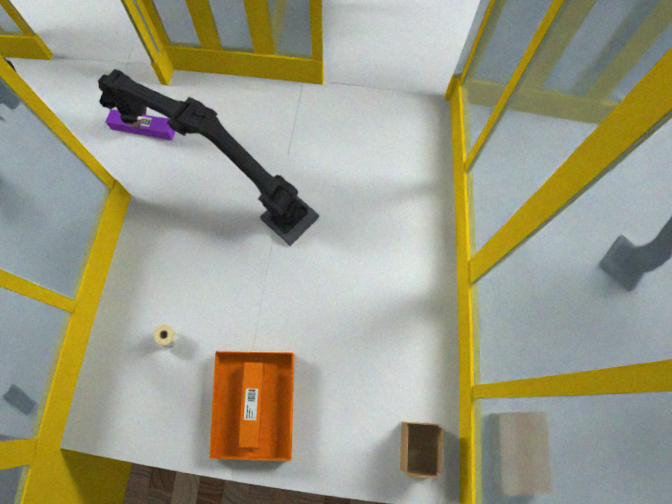

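Emit:
move(arm3={"joints":{"gripper_m":0.09}}, cameras=[])

Emit:
move(arm3={"target":[-0.21,-0.32,0.91,0,1,0,0],"speed":0.25}, cameras=[])

Emit:
move(arm3={"target":[0.102,-0.461,1.06,0,0.979,-0.206,0],"speed":0.35}, cameras=[])

Emit:
move(arm2={"target":[-0.213,-0.312,0.9,0,0.005,1,0],"speed":0.35}, arm3={"joints":{"joint1_rad":-0.4}}, cameras=["arm2_cam_wrist"])

Scene clock: 438.17 s.
Joint torques (N m): arm1=[2.26 -7.3 8.05 -0.18 0.17 0.07] | arm2=[0.85 -10.34 8.23 0.16 0.12 0.07] | arm3=[-0.32 -24.7 9.18 0.58 -0.29 -0.21] | arm4=[-1.55 -6.89 9.62 -0.2 -0.13 -0.03] | arm5=[-0.73 -7.3 7.04 -0.05 -0.11 -0.16] | arm6=[-0.73 -7.3 8.55 -0.17 0.02 -0.18] | arm7=[-0.97 1.49 10.45 1.59 0.04 0.21] | arm8=[1.79 -8.18 9.51 -0.49 -0.04 -0.09]
move: arm3 done
arm1, arm2, arm4, arm5, arm6, arm7, arm8: as last shown
arm3.joint_positions: joint1_rad=+0.179 joint2_rad=+2.328 joint3_rad=+2.127 joint4_rad=-1.373 joint5_rad=-0.004 joint6_rad=-0.411 gripper_m=+0.08988
arm3.joint_status: all done
arm3.hand: x=-0.2051 y=-0.3171 z=+0.7868 quat_wxyz=(-0.001, +1.000, -0.010, +0.003) (m; scene frame)
pictures: none

Scene clock: 439.77 s.
Joint torques (N m): arm1=[2.43 -6.95 8.03 -0.03 0.17 0.1] | arm2=[0.91 -10.34 8.23 0.14 0.12 0.07] | arm3=[-0.5 -26.34 14.32 -0.46 -0.27 -0.23] | arm4=[-1.49 -6.89 9.62 -0.21 -0.13 -0.03] | arm5=[-0.62 -6.59 7.17 -0.02 -0.13 -0.14] | arm6=[-0.73 -7.24 8.58 -0.14 0.03 -0.17] | arm7=[-0.97 1.49 10.47 1.62 0.05 0.2] | arm8=[1.67 -8 9.4 -0.44 -0.04 -0.11]
move: arm3 off_target
arm1, arm2, arm4, arm7: as last shown
arm3.joint_positions: joint1_rad=+0.179 joint2_rad=+2.312 joint3_rad=+2.347 joint4_rad=-1.658 joint5_rad=-0.004 joint6_rad=-0.411 gripper_m=+0.08998
arm3.hand: x=-0.1981 y=-0.3211 z=+0.8815 quat_wxyz=(+0.010, +1.000, -0.011, +0.026) (m; scene frame)
arm3.hand_target: x=-0.2086 y=-0.3206 z=+0.9099 quat_wxyz=(+0.000, +1.000, +0.000, +0.000) (m; scene frame)
arm3.hand_status: off_target (0.031 m and 3.4 deg from the pose sent, 0.123 m and 1.3 deg at the start; pose on its path clipped on 1 of 48 steps)
arm5.joint_positions: joint1_rad=+1.579 joint2_rad=+1.278 joint3_rad=+1.292 joint4_rad=-1.566 joint5_rad=+0.001 joint6_rad=+0.003 gripper_m=+0.08988
arm5.hand: x=+2.0721 y=+0.2901 z=+1.0600 quat_wxyz=(+0.004, +0.791, +0.611, -0.004) (m; scene frame)
arm6.joint_positions: joint1_rad=-1.177 joint2_rad=+1.296 joint3_rad=+1.221 joint4_rad=-1.498 joint5_rad=+0.000 joint6_rad=+0.005 gripper_m=+0.08989
arm6.hand: x=+0.7690 y=+0.2726 z=+1.0559 quat_wxyz=(+0.001, -0.783, -0.622, -0.001) (m; scene frame)
arm8.joint_positions: joint1_rad=+0.346 joint2_rad=+1.285 joint3_rad=+1.387 joint4_rad=-1.653 joint5_rad=-0.001 joint6_rad=+0.016 gripper_m=+0.08993
arm8.hand: x=-1.7551 y=+0.3027 z=+1.0640 quat_wxyz=(-0.007, -0.798, -0.603, +0.008) (m; scene frame)
pictures: none

Scene clock: 441.80 s.
Joint torques (N m): arm1=[2.32 -6.65 8.05 -0.12 0.15 0.1] | arm2=[0.85 -10.4 8.23 0.16 0.13 0.07] | arm3=[-0.79 -11.16 9.28 -0.28 0 0.15] | arm4=[-1.49 -6.89 9.62 -0.2 -0.13 -0.03] | arm5=[-0.32 -6.42 7.21 -0.14 -0.09 -0.17] | arm6=[-0.73 -7.3 8.57 -0.16 0.02 -0.18] | arm7=[-1.08 1.61 10.45 1.59 0.04 0.2] | arm8=[1.79 -8.23 9.47 -0.57 -0.06 -0.09]
move: arm3 done
arm1.joint_positions: joint1_rad=-1.546 joint2_rad=+1.280 joint3_rad=+1.364 joint4_rad=-1.629 joint5_rad=+0.005 joint6_rad=-0.016 gripper_m=+0.08989
arm1.hand: x=-2.2953 y=-0.9392 z=+1.0683 quat_wxyz=(-0.010, -0.828, -0.560, +0.014) (m; scene frame)
arm2.joint_positions: joint1_rad=-2.045 joint2_rad=+1.273 joint3_rad=+1.267 joint4_rad=-1.550 joint5_rad=+0.000 joint6_rad=+0.849 gripper_m=+0.08992
arm2.hand: x=-0.5263 y=-0.4711 z=+1.0618 quat_wxyz=(-0.006, -0.205, -0.979, -0.005) (m; scene frame)
arm3.joint_positions: joint1_rad=+0.179 joint2_rad=+1.300 joint3_rad=+1.405 joint4_rad=-1.666 joint5_rad=-0.011 joint6_rad=-0.035 gripper_m=+0.08998
arm3.hand: x=+0.0987 y=-0.4606 z=+1.0584 quat_wxyz=(+0.001, +0.980, -0.197, -0.004) (m; scene frame)
arm3.hand_target: x=+0.1020 y=-0.4610 z=+1.0599 quat_wxyz=(+0.000, +0.979, -0.206, +0.000) (m; scene frame)
arm3.hand_status: done (0.004 m and 1.1 deg from the pose sent, 0.376 m and 22.8 deg at the start; pose on its path clipped on 2 of 61 steps)
arm4.joint_positions: joint1_rad=-1.891 joint2_rad=+1.275 joint3_rad=+1.393 joint4_rad=-1.662 joint5_rad=-0.014 joint6_rad=-0.002 gripper_m=+0.08991
arm4.hand: x=+1.9069 y=-0.8996 z=+1.0657 quat_wxyz=(-0.012, -0.451, -0.892, +0.007) (m; scene frame)
arm5, arm6, arm7, arm8: as last shown
pictures: none

Scene clock: 444.17 s.
Joint torques (N m): arm1=[2.14 -7.18 7.87 -0.14 0.17 0.07] | arm2=[0.85 -25.05 12 0.21 0.05 -0.2] | arm3=[-1.85 -11.11 9.25 -0.24 -0.07 0.11] | arm4=[-1.55 -6.83 9.62 -0.21 -0.13 -0.03] | arm5=[-0.91 -7.18 7.05 -0.13 -0.13 -0.15] | arm6=[-0.73 -7.3 8.57 -0.14 0.02 -0.18] | arm7=[-1.08 1.55 10.47 1.59 0.03 0.22] | arm8=[1.85 -8.18 9.47 -0.53 -0.04 -0.11]
move: arm2 off_target; arm3 done
arm1, arm4, arm5, arm6, arm8: as last shown
arm2.joint_positions: joint1_rad=-2.035 joint2_rad=+2.297 joint3_rad=+2.243 joint4_rad=-1.528 joint5_rad=+0.001 joint6_rad=+0.476 gripper_m=+0.08992
arm2.hand: x=-0.2197 y=-0.3208 z=+0.8992 quat_wxyz=(+0.005, -0.015, -1.000, +0.003) (m; scene frame)
arm2.hand_target: x=-0.2135 y=-0.3121 z=+0.8999 quat_wxyz=(-0.001, -0.005, -1.000, +0.000) (m; scene frame)
arm2.hand_status: off_target (0.011 m and 1.4 deg from the pose sent, 0.387 m and 23.1 deg at the start)
arm3.joint_positions: joint1_rad=-0.387 joint2_rad=+1.300 joint3_rad=+1.405 joint4_rad=-1.666 joint5_rad=-0.009 joint6_rad=-0.034 gripper_m=+0.08998
arm3.joint_status: all done
arm3.hand: x=+0.2329 y=-0.3049 z=+1.0600 quat_wxyz=(-0.002, +0.886, -0.463, -0.005) (m; scene frame)
arm7.joint_positions: joint1_rad=-1.031 joint2_rad=+0.535 joint3_rad=+1.368 joint4_rad=-1.177 joint5_rad=-0.003 joint6_rad=-0.009 gripper_m=+0.09397
arm7.hand: x=-0.4452 y=+0.3952 z=+1.3802 quat_wxyz=(-0.384, -0.604, -0.553, +0.427) (m; scene frame)
pictures: arm2_cam_wrist
camera_calibration:
arm2_cam_wrist: T_world_to_cam=[[-0.0361514, -0.99919, 0.0176937, -0.345573], [-0.805457, 0.0396133, 0.591329, -0.691543], [-0.591551, 0.00712585, -0.806236, 0.717924], [0, 0, 0, 1]]

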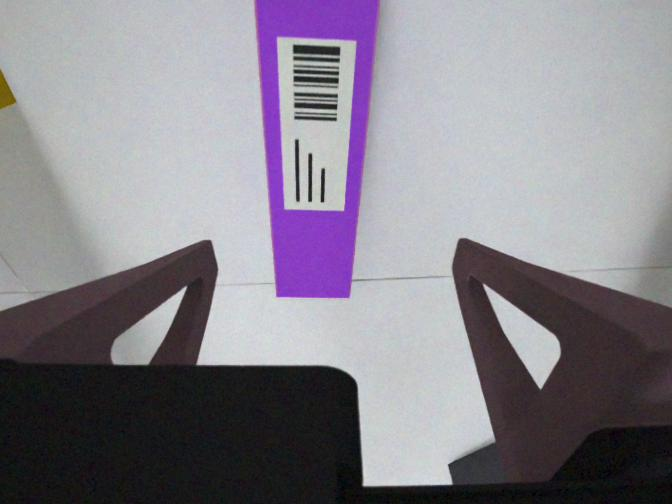

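Emit:
move(arm2={"target":[-0.212,-0.299,0.82,0,0.013,0.9999,0],"speed":0.2}, cameras=[])

Emit:
move(arm2={"target":[-0.212,-0.299,0.768,0,0.013,0.9999,0],"speed":0.15}, cameras=["arm2_cam_wrist"])

Scene clock: 456.13 s.
Joint torques (N m): arm1=[1.79 -6.95 7.97 -0.09 0.14 0.09] | arm2=[0.79 -27.34 9.25 0.85 0.04 0.09] | arm3=[-1.79 -11.22 9.28 -0.25 -0.07 0.11] | arm4=[-1.49 -6.83 9.62 -0.21 -0.13 -0.03] | arm5=[-1.26 -7.12 7.13 -0.16 -0.09 -0.17] | arm6=[-0.67 -7.3 8.55 -0.16 0.02 -0.18] | arm7=[-1.08 1.49 10.45 1.59 0.05 0.2] | arm8=[1.73 -8.12 9.51 -0.5 -0.03 -0.1]
move: arm2 done
arm1, arm3, arm4, arm5, arm6, arm7, arm8: as last shown
arm1.hand: x=-2.2953 y=-0.9392 z=+1.0683 quat_wxyz=(-0.010, -0.829, -0.560, +0.014) (m; scene frame)
arm2.joint_positions: joint1_rad=-2.017 joint2_rad=+2.378 joint3_rad=+2.182 joint4_rad=-1.391 joint5_rad=+0.001 joint6_rad=+0.480 gripper_m=+0.08992
arm2.hand: x=-0.2160 y=-0.3048 z=+0.8207 quat_wxyz=(+0.007, -0.008, -1.000, +0.004) (m; scene frame)
arm2.hand_target: x=-0.2121 y=-0.2991 z=+0.8201 quat_wxyz=(+0.000, -0.013, -1.000, +0.000) (m; scene frame)
arm2.hand_status: done (0.007 m and 1.0 deg from the pose sent, 0.083 m and 0.7 deg at the start)
pictures: none

Scene clock: 457.27 s.
Joint torques (N m): arm1=[2.43 -6.89 8.08 -0.16 0.16 0.06] | arm2=[0.62 -26.23 8.34 0.91 0.04 0.08] | arm3=[-1.85 -11.16 9.29 -0.23 -0.07 0.11] | arm4=[-1.49 -6.89 9.62 -0.21 -0.13 -0.03] | arm5=[-0.5 -7.12 7.31 -0.1 -0.11 -0.12] | arm6=[-0.73 -7.24 8.57 -0.14 0.03 -0.17] | arm7=[-0.91 1.67 10.4 1.62 0.05 0.21] | arm8=[2.08 -8.12 9.52 -0.54 -0.03 -0.11]
move: arm2 off_target
arm1, arm3, arm4, arm5, arm6, arm7, arm8: as last shown
arm2.joint_positions: joint1_rad=-2.017 joint2_rad=+2.414 joint3_rad=+2.136 joint4_rad=-1.291 joint5_rad=+0.001 joint6_rad=+0.480 gripper_m=+0.08992
arm2.hand: x=-0.2121 y=-0.3028 z=+0.7786 quat_wxyz=(-0.001, -0.008, -1.000, +0.000) (m; scene frame)
arm2.hand_target: x=-0.2122 y=-0.2992 z=+0.7681 quat_wxyz=(+0.000, -0.013, -1.000, +0.000) (m; scene frame)
arm2.hand_status: off_target (0.011 m and 0.5 deg from the pose sent, 0.053 m and 1.0 deg at the start)
pictures: arm2_cam_wrist
camera_calibration:
arm2_cam_wrist: T_world_to_cam=[[-0.0222297, -0.999685, 0.0116727, -0.317666], [-0.812765, 0.0248696, 0.582061, -0.613616], [-0.582168, 0.00345191, -0.813061, 0.631239], [0, 0, 0, 1]]

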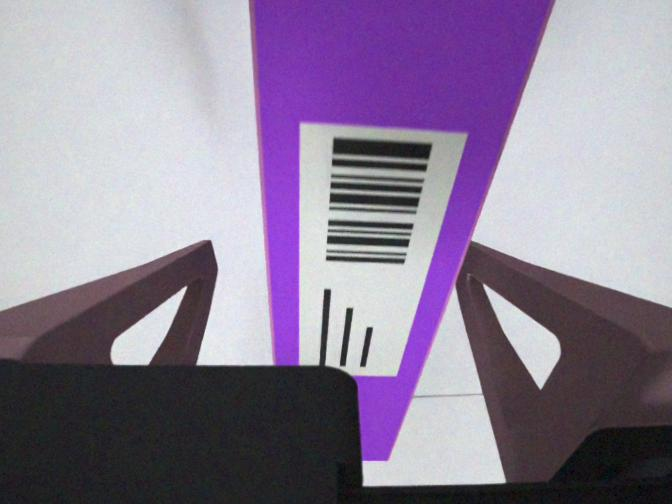

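Emit:
move(arm2={"target":[-0.212,-0.316,0.80,0,0.035,0.9994,0],"speed":0.1}, cameras=["arm2_cam_wrist"])

Scene clock: 465.70 s.
Joint torques (N m): arm1=[2.08 -6.89 7.92 -0.06 0.15 0.1] | arm2=[-0.26 -28.57 7.91 0.17 0.05 0.07] | arm3=[-1.73 -11.11 9.26 -0.23 -0.06 0.12] | arm4=[-1.55 -6.83 9.62 -0.21 -0.13 -0.03] | arm5=[-0.79 -6.48 7.19 -0.13 -0.11 -0.19] | arm6=[-0.73 -7.3 8.57 -0.13 0.03 -0.17] | arm7=[-1.03 1.67 10.44 1.59 0.04 0.21] | arm8=[2.02 -8.06 9.48 -0.5 -0.03 -0.09]
move: arm2 done
arm1, arm3, arm4, arm5, arm6, arm7, arm8: as last shown
arm2.joint_positions: joint1_rad=-2.028 joint2_rad=+2.385 joint3_rad=+2.126 joint4_rad=-1.309 joint5_rad=+0.001 joint6_rad=+0.503 gripper_m=+0.08992
arm2.hand: x=-0.2119 y=-0.3116 z=+0.7947 quat_wxyz=(-0.001, -0.025, -1.000, -0.001) (m; scene frame)
arm2.hand_target: x=-0.2119 y=-0.3161 z=+0.8001 quat_wxyz=(+0.000, -0.035, -0.999, +0.000) (m; scene frame)
arm2.hand_status: done (0.007 m and 1.1 deg from the pose sent, 0.025 m and 3.0 deg at the start)
pictures: arm2_cam_wrist
camera_calibration:
arm2_cam_wrist: T_world_to_cam=[[-0.0561635, -0.99836, 0.0110782, -0.332933], [-0.812035, 0.0521317, 0.581276, -0.613352], [-0.580901, 0.0236506, -0.813631, 0.651397], [0, 0, 0, 1]]

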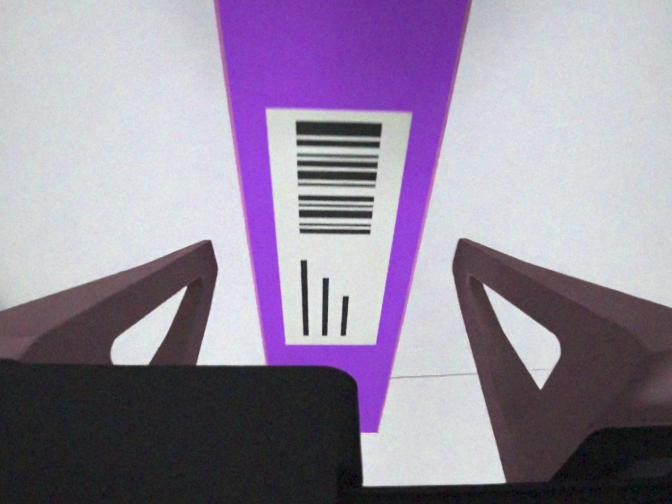

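Emit:
move(arm2={"target":[-0.212,-0.316,0.766,0,0.035,0.9994,0],"speed":0.1}, cameras=[])

Emit:
move(arm2={"joints":{"gripper_m":0.045}}, cameras=["arm2_cam_wrist"])

Emit:
move(arm2={"target":[-0.214,-0.316,0.91,0,0.035,0.9994,0],"speed":0.25}, cameras=["arm2_cam_wrist"])

Emit:
move(arm2={"target":[-0.53,-0.465,1.05,0,-0.225,0.974,0],"speed":0.35}, cameras=[])

Emit:
move(arm2={"joints":{"joint1_rad":-1.454}}, cameras=["cam_arm2"])

Emit:
move(arm2={"target":[-0.493,-0.02,0.91,0,-0.6088,0.7934,0],"speed":0.3}, cameras=["cam_arm2"])

Emit:
move(arm2={"target":[-0.493,-0.02,0.788,0,-0.6088,0.7934,0],"speed":0.15}, cameras=[])

Emit:
move(arm2={"target":[-0.493,-0.02,0.767,0,-0.6088,0.7934,0],"speed":0.04}, cameras=["cam_arm2","arm2_cam_wrist"])

Scene clock: 487.03 s.
Joint torques (N m): arm1=[2.26 -6.95 7.88 -0.03 0.17 0.08] | arm2=[-0.21 -25.82 7.82 0.98 0.05 0.07] | arm3=[-1.79 -11.16 9.29 -0.2 -0.06 0.13] | arm4=[-1.49 -6.89 9.62 -0.21 -0.13 -0.03] | arm5=[-0.85 -6.71 7.23 -0.06 -0.09 -0.15] | arm6=[-0.73 -7.24 8.55 -0.14 0.02 -0.18] | arm7=[-1.03 1.49 10.43 1.62 0.04 0.22] | arm8=[2.02 -8.12 9.5 -0.43 -0.03 -0.1]
move: arm2 off_target
arm1, arm3, arm4, arm5, arm6, arm7, arm8: as last shown
arm2.joint_positions: joint1_rad=-2.028 joint2_rad=+2.385 joint3_rad=+2.093 joint4_rad=-1.266 joint5_rad=+0.001 joint6_rad=+0.503 gripper_m=+0.08992
arm2.hand: x=-0.2127 y=-0.3119 z=+0.7826 quat_wxyz=(-0.006, -0.025, -1.000, -0.003) (m; scene frame)
arm2.hand_target: x=-0.2124 y=-0.3163 z=+0.7663 quat_wxyz=(+0.000, -0.035, -0.999, +0.000) (m; scene frame)
arm2.hand_status: off_target (0.017 m and 1.3 deg from the pose sent, 0.029 m and 1.1 deg at the start)
pictures: none

Scene clock: 487.63 s.
Joint torques (N m): arm1=[1.96 -6.65 7.94 -0.09 0.15 0.07] | arm2=[-0.21 -25.82 7.82 0.94 0.05 0.07] | arm3=[-1.85 -11.05 9.29 -0.25 -0.06 0.11] | arm4=[-1.49 -6.83 9.62 -0.21 -0.13 -0.03] | arm5=[-1.03 -6.48 7.1 0.05 -0.11 -0.18] | arm6=[-0.67 -7.3 8.57 -0.16 0.02 -0.17] | arm7=[-1.32 1.61 10.51 1.63 0.03 0.2] | arm8=[1.73 -7.94 9.52 -0.55 -0.04 -0.1]
move: arm2 off_target
arm1, arm3, arm4, arm5, arm6, arm7, arm8: as last shown
arm2.joint_positions: joint1_rad=-2.028 joint2_rad=+2.385 joint3_rad=+2.093 joint4_rad=-1.265 joint5_rad=+0.001 joint6_rad=+0.504 gripper_m=+0.05831
arm2.joint_status: gripper_m off_target (ended at +0.05835, target +0.04500)
arm2.hand: x=-0.2127 y=-0.3118 z=+0.7826 quat_wxyz=(-0.006, -0.026, -1.000, -0.003) (m; scene frame)
pictures: arm2_cam_wrist
camera_calibration:
arm2_cam_wrist: T_world_to_cam=[[-0.0566308, -0.99838, 0.00553903, -0.328883], [-0.817466, 0.0495526, 0.573841, -0.60308], [-0.573186, 0.0279691, -0.818948, 0.648329], [0, 0, 0, 1]]

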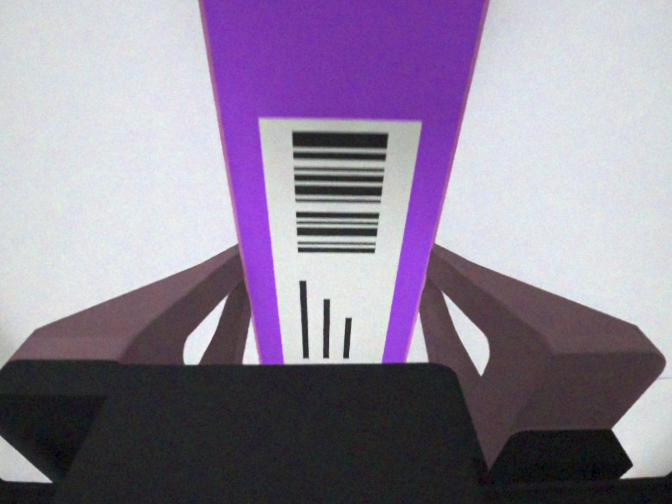

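Scene clock: 489.13 s.
Joint torques (N m): arm1=[2.49 -7.06 7.99 -0.06 0.18 0.07] | arm2=[-0.09 -25.52 11.95 0.13 0.05 0.08] | arm3=[-1.79 -11.05 9.29 -0.25 -0.05 0.12] | arm4=[-1.49 -6.89 9.62 -0.21 -0.13 -0.03] | arm5=[-0.44 -6.71 7.06 0.01 -0.13 -0.15] | arm6=[-0.79 -7.3 8.57 -0.14 0.02 -0.17] | arm7=[-0.97 1.61 10.47 1.57 0.04 0.2] | arm8=[1.85 -8.23 9.57 -0.54 -0.02 -0.1]
move: arm2 off_target
arm1, arm3, arm4, arm7: as last shown
arm2.joint_positions: joint1_rad=-2.028 joint2_rad=+2.292 joint3_rad=+2.249 joint4_rad=-1.544 joint5_rad=+0.001 joint6_rad=+0.504 gripper_m=+0.05832
arm2.hand: x=-0.2240 y=-0.3175 z=+0.9054 quat_wxyz=(+0.007, -0.026, -1.000, +0.004) (m; scene frame)
arm2.hand_target: x=-0.2144 y=-0.3163 z=+0.9100 quat_wxyz=(+0.000, -0.035, -0.999, +0.000) (m; scene frame)
arm2.hand_status: off_target (0.011 m and 1.4 deg from the pose sent, 0.128 m and 1.3 deg at the start)
arm5.joint_positions: joint1_rad=+1.579 joint2_rad=+1.278 joint3_rad=+1.292 joint4_rad=-1.566 joint5_rad=+0.001 joint6_rad=+0.003 gripper_m=+0.08988
arm5.hand: x=+2.0721 y=+0.2901 z=+1.0600 quat_wxyz=(+0.004, +0.791, +0.611, -0.004) (m; scene frame)
arm6.joint_positions: joint1_rad=-1.177 joint2_rad=+1.296 joint3_rad=+1.221 joint4_rad=-1.498 joint5_rad=+0.000 joint6_rad=+0.005 gripper_m=+0.08989
arm6.hand: x=+0.7690 y=+0.2726 z=+1.0559 quat_wxyz=(+0.001, -0.783, -0.622, -0.001) (m; scene frame)
arm8.joint_positions: joint1_rad=+0.346 joint2_rad=+1.285 joint3_rad=+1.387 joint4_rad=-1.653 joint5_rad=-0.001 joint6_rad=+0.016 gripper_m=+0.08993
arm8.hand: x=-1.7551 y=+0.3027 z=+1.0640 quat_wxyz=(-0.007, -0.798, -0.603, +0.008) (m; scene frame)
pictures: arm2_cam_wrist
camera_calibration:
arm2_cam_wrist: T_world_to_cam=[[-0.0570116, -0.998168, 0.0202319, -0.349163], [-0.801584, 0.0578451, 0.595077, -0.695522], [-0.595157, 0.0177087, -0.803414, 0.720264], [0, 0, 0, 1]]

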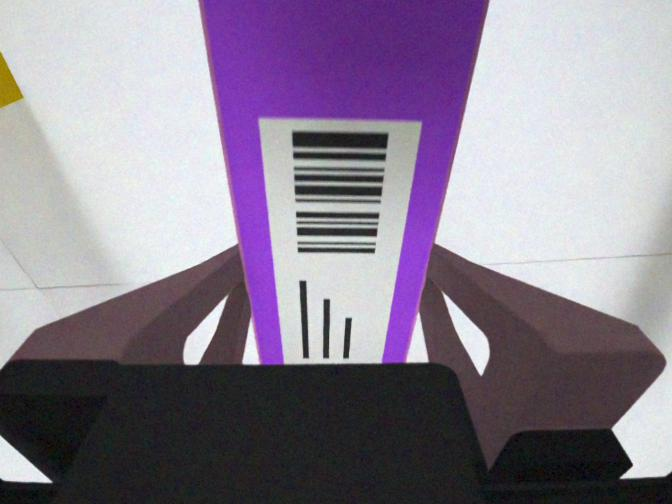

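Scene clock: 491.20 s.
Joint torques (N m): arm1=[2.43 -6.65 7.92 -0.12 0.16 0.07] | arm2=[0.5 -10.05 8.4 0.23 -0.13 -0.15] | arm3=[-1.79 -11.16 9.25 -0.25 -0.06 0.12] | arm4=[-1.55 -6.89 9.61 -0.2 -0.13 -0.03] | arm5=[-0.44 -6.89 7.08 -0.08 -0.09 -0.14] | arm6=[-0.67 -7.24 8.55 -0.13 0.02 -0.17] | arm7=[-1.2 1.55 10.47 1.62 0.05 0.2] | arm8=[2.02 -8.12 9.57 -0.54 -0.02 -0.11]
move: arm2 done
arm1.joint_positions: joint1_rad=-1.546 joint2_rad=+1.280 joint3_rad=+1.364 joint4_rad=-1.629 joint5_rad=+0.005 joint6_rad=-0.016 gripper_m=+0.08989
arm1.hand: x=-2.2953 y=-0.9392 z=+1.0683 quat_wxyz=(-0.010, -0.829, -0.560, +0.014) (m; scene frame)
arm2.joint_positions: joint1_rad=-2.028 joint2_rad=+1.275 joint3_rad=+1.244 joint4_rad=-1.524 joint5_rad=+0.004 joint6_rad=+0.016 gripper_m=+0.05834
arm2.hand: x=-0.5278 y=-0.4660 z=+1.0524 quat_wxyz=(-0.008, +0.216, -0.976, +0.000) (m; scene frame)
arm2.hand_target: x=-0.5300 y=-0.4651 z=+1.0499 quat_wxyz=(+0.000, +0.225, -0.974, +0.000) (m; scene frame)
arm2.hand_status: done (0.003 m and 1.4 deg from the pose sent, 0.369 m and 29.0 deg at the start)
arm3, arm5, arm6, arm7, arm8: as last shown
arm4.joint_positions: joint1_rad=-1.891 joint2_rad=+1.275 joint3_rad=+1.393 joint4_rad=-1.662 joint5_rad=-0.014 joint6_rad=-0.002 gripper_m=+0.08991
arm4.hand: x=+1.9069 y=-0.8996 z=+1.0657 quat_wxyz=(-0.012, -0.451, -0.892, +0.007) (m; scene frame)
pictures: none

Scene clock: 492.50 s.
Joint torques (N m): arm1=[2.32 -7 7.92 -0.05 0.14 0.07] | arm2=[0.67 -10.05 8.4 0.23 -0.05 -0.18] | arm3=[-1.73 -11.16 9.26 -0.23 -0.06 0.11] | arm4=[-1.55 -6.83 9.62 -0.21 -0.13 -0.03] | arm5=[-0.32 -6.48 7.13 -0.1 -0.1 -0.11] | arm6=[-0.67 -7.24 8.55 -0.13 0.03 -0.17] | arm7=[-0.97 1.55 10.47 1.58 0.04 0.2] | arm8=[1.79 -8 9.5 -0.43 -0.04 -0.1]
move: arm2 done
arm1, arm4, arm5, arm6, arm8: as last shown
arm2.joint_positions: joint1_rad=-1.459 joint2_rad=+1.275 joint3_rad=+1.244 joint4_rad=-1.524 joint5_rad=+0.002 joint6_rad=+0.014 gripper_m=+0.05836
arm2.joint_status: all done
arm2.hand: x=-0.6643 y=-0.3148 z=+1.0526 quat_wxyz=(-0.008, +0.483, -0.876, -0.004) (m; scene frame)
arm3.joint_positions: joint1_rad=-0.387 joint2_rad=+1.300 joint3_rad=+1.405 joint4_rad=-1.666 joint5_rad=-0.009 joint6_rad=-0.034 gripper_m=+0.08998
arm3.hand: x=+0.2329 y=-0.3049 z=+1.0600 quat_wxyz=(-0.002, +0.886, -0.463, -0.005) (m; scene frame)
arm7.joint_positions: joint1_rad=-1.031 joint2_rad=+0.535 joint3_rad=+1.368 joint4_rad=-1.177 joint5_rad=-0.003 joint6_rad=-0.009 gripper_m=+0.09397
arm7.hand: x=-0.4452 y=+0.3952 z=+1.3802 quat_wxyz=(-0.384, -0.604, -0.553, +0.427) (m; scene frame)
pictures: cam_arm2

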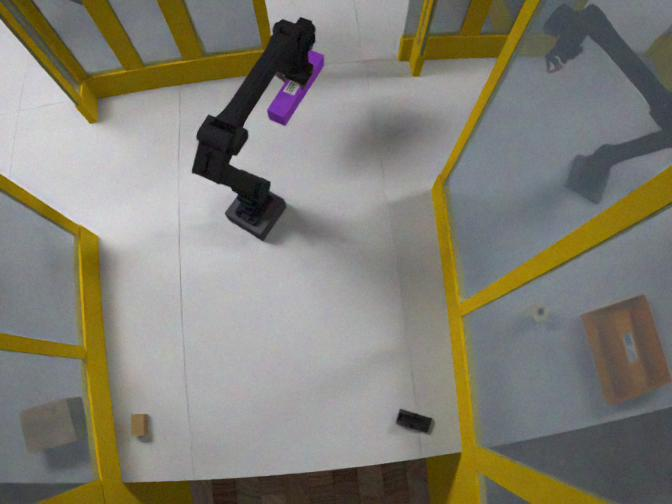

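Scene clock: 494.90 s.
Joint torques (N m): arm1=[2.14 -7.06 8.01 -0.1 0.16 0.06] | arm2=[0.85 -25.17 12.15 0.1 -0.08 -0.2] | arm3=[-1.73 -11.16 9.26 -0.25 -0.06 0.12] | arm4=[-1.55 -6.83 9.62 -0.21 -0.13 -0.03] | arm5=[-0.91 -6.24 7.16 -0.09 -0.08 -0.12] | arm6=[-0.67 -7.24 8.54 -0.16 0.03 -0.17] | arm7=[-1.08 1.73 10.44 1.57 0.03 0.22] | arm8=[1.79 -8.18 9.54 -0.54 -0.04 -0.1]
move: arm2 off_target
arm1, arm3, arm4, arm5, arm6, arm7, arm8: as last shown
arm2.joint_positions: joint1_rad=-1.456 joint2_rad=+2.263 joint3_rad=+2.194 joint4_rad=-1.521 joint5_rad=+0.002 joint6_rad=-0.263 gripper_m=+0.05836
arm2.hand: x=-0.4939 y=-0.0321 z=+0.9046 quat_wxyz=(+0.008, +0.600, -0.800, +0.004) (m; scene frame)
arm2.hand_target: x=-0.4932 y=-0.0205 z=+0.9101 quat_wxyz=(-0.001, +0.609, -0.793, +0.000) (m; scene frame)
arm2.hand_status: off_target (0.013 m and 1.6 deg from the pose sent, 0.370 m and 17.3 deg at the start)
pictures: cam_arm2

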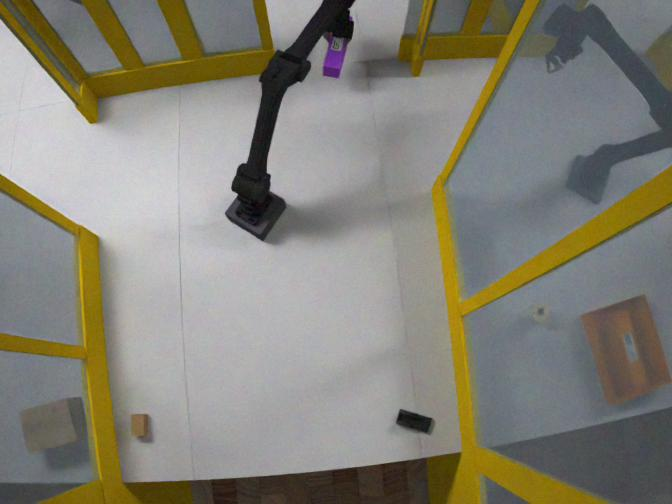

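Scene clock: 496.37 s.
Joint torques (N m): arm1=[2.37 -7.18 7.91 -0.18 0.15 0.09] | arm2=[0.85 -26.34 8.49 0.91 -0.09 -0.19] | arm3=[-1.79 -11.11 9.26 -0.24 -0.07 0.11] | arm4=[-1.55 -6.83 9.62 -0.21 -0.13 -0.03] | arm5=[-0.79 -6.48 7.02 -0.21 -0.08 -0.12] | arm6=[-0.67 -7.24 8.58 -0.14 0.02 -0.17] | arm7=[-1.14 1.49 10.4 1.59 0.04 0.2] | arm8=[1.85 -8.29 9.54 -0.54 -0.02 -0.11]
move: arm2 done
arm1, arm3, arm4, arm5, arm6, arm7, arm8: as last shown
arm2.joint_positions: joint1_rad=-1.456 joint2_rad=+2.349 joint3_rad=+2.051 joint4_rad=-1.281 joint5_rad=+0.002 joint6_rad=-0.264 gripper_m=+0.05836
arm2.hand: x=-0.4903 y=-0.0260 z=+0.7924 quat_wxyz=(+0.003, +0.600, -0.800, +0.002) (m; scene frame)
arm2.hand_target: x=-0.4930 y=-0.0202 z=+0.7880 quat_wxyz=(+0.000, +0.609, -0.793, +0.000) (m; scene frame)
arm2.hand_status: done (0.008 m and 1.3 deg from the pose sent, 0.117 m and 1.6 deg at the start)
pictures: none

Scene clock: 497.53 s.
Joint torques (N m): arm1=[2.32 -7.06 7.9 -0.12 0.14 0.08] | arm2=[0.79 -25.47 7.91 0.91 -0.09 -0.19] | arm3=[-1.79 -11.11 9.29 -0.25 -0.07 0.12] | arm4=[-1.49 -6.89 9.62 -0.21 -0.13 -0.03] | arm5=[-0.73 -6.77 7.09 0.01 -0.11 -0.15] | arm6=[-0.79 -7.3 8.57 -0.14 0.02 -0.17] | arm7=[-1.08 1.61 10.47 1.66 0.04 0.2] | arm8=[1.67 -8.06 9.54 -0.49 -0.02 -0.1]
move: arm2 off_target
arm1, arm3, arm4, arm5, arm6, arm7, arm8: as last shown
arm2.joint_positions: joint1_rad=-1.456 joint2_rad=+2.357 joint3_rad=+2.040 joint4_rad=-1.241 joint5_rad=+0.002 joint6_rad=-0.264 gripper_m=+0.05836
arm2.hand: x=-0.4879 y=-0.0221 z=+0.7828 quat_wxyz=(-0.006, +0.600, -0.800, -0.002) (m; scene frame)
arm2.hand_target: x=-0.4930 y=-0.0203 z=+0.7674 quat_wxyz=(+0.000, +0.609, -0.793, +0.000) (m; scene frame)
arm2.hand_status: off_target (0.017 m and 1.4 deg from the pose sent, 0.026 m and 1.3 deg at the start)
pictures: arm2_cam_wrist, cam_arm2
camera_calibration:
arm2_cam_wrist: T_world_to_cam=[[0.958618, -0.284166, 0.0173315, 0.446664], [-0.242352, -0.782588, 0.57343, -0.579985], [-0.149386, -0.553901, -0.819071, 0.676663], [0, 0, 0, 1]]

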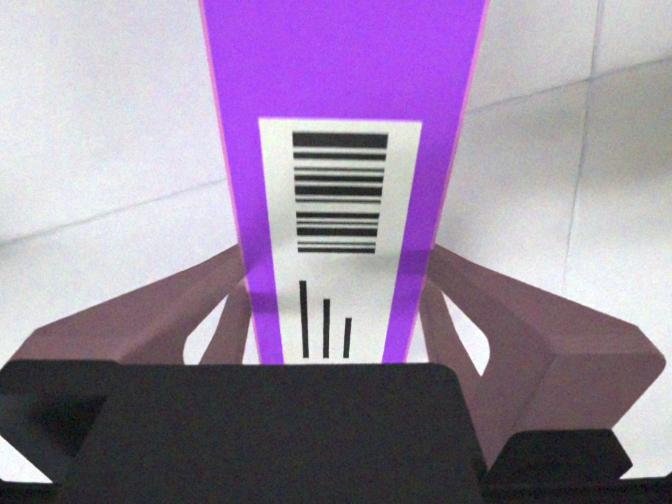

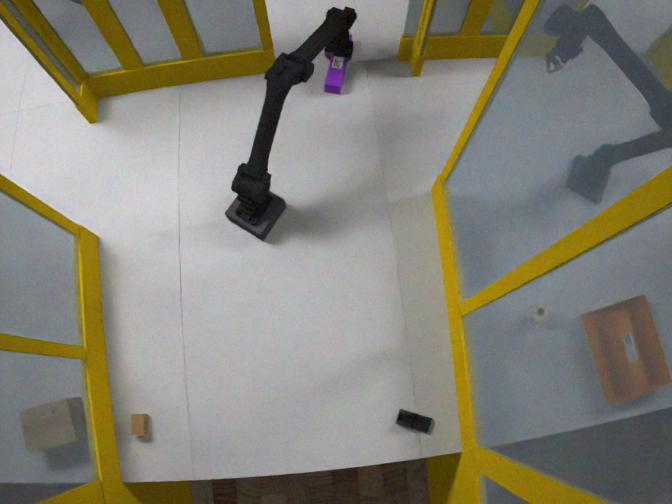

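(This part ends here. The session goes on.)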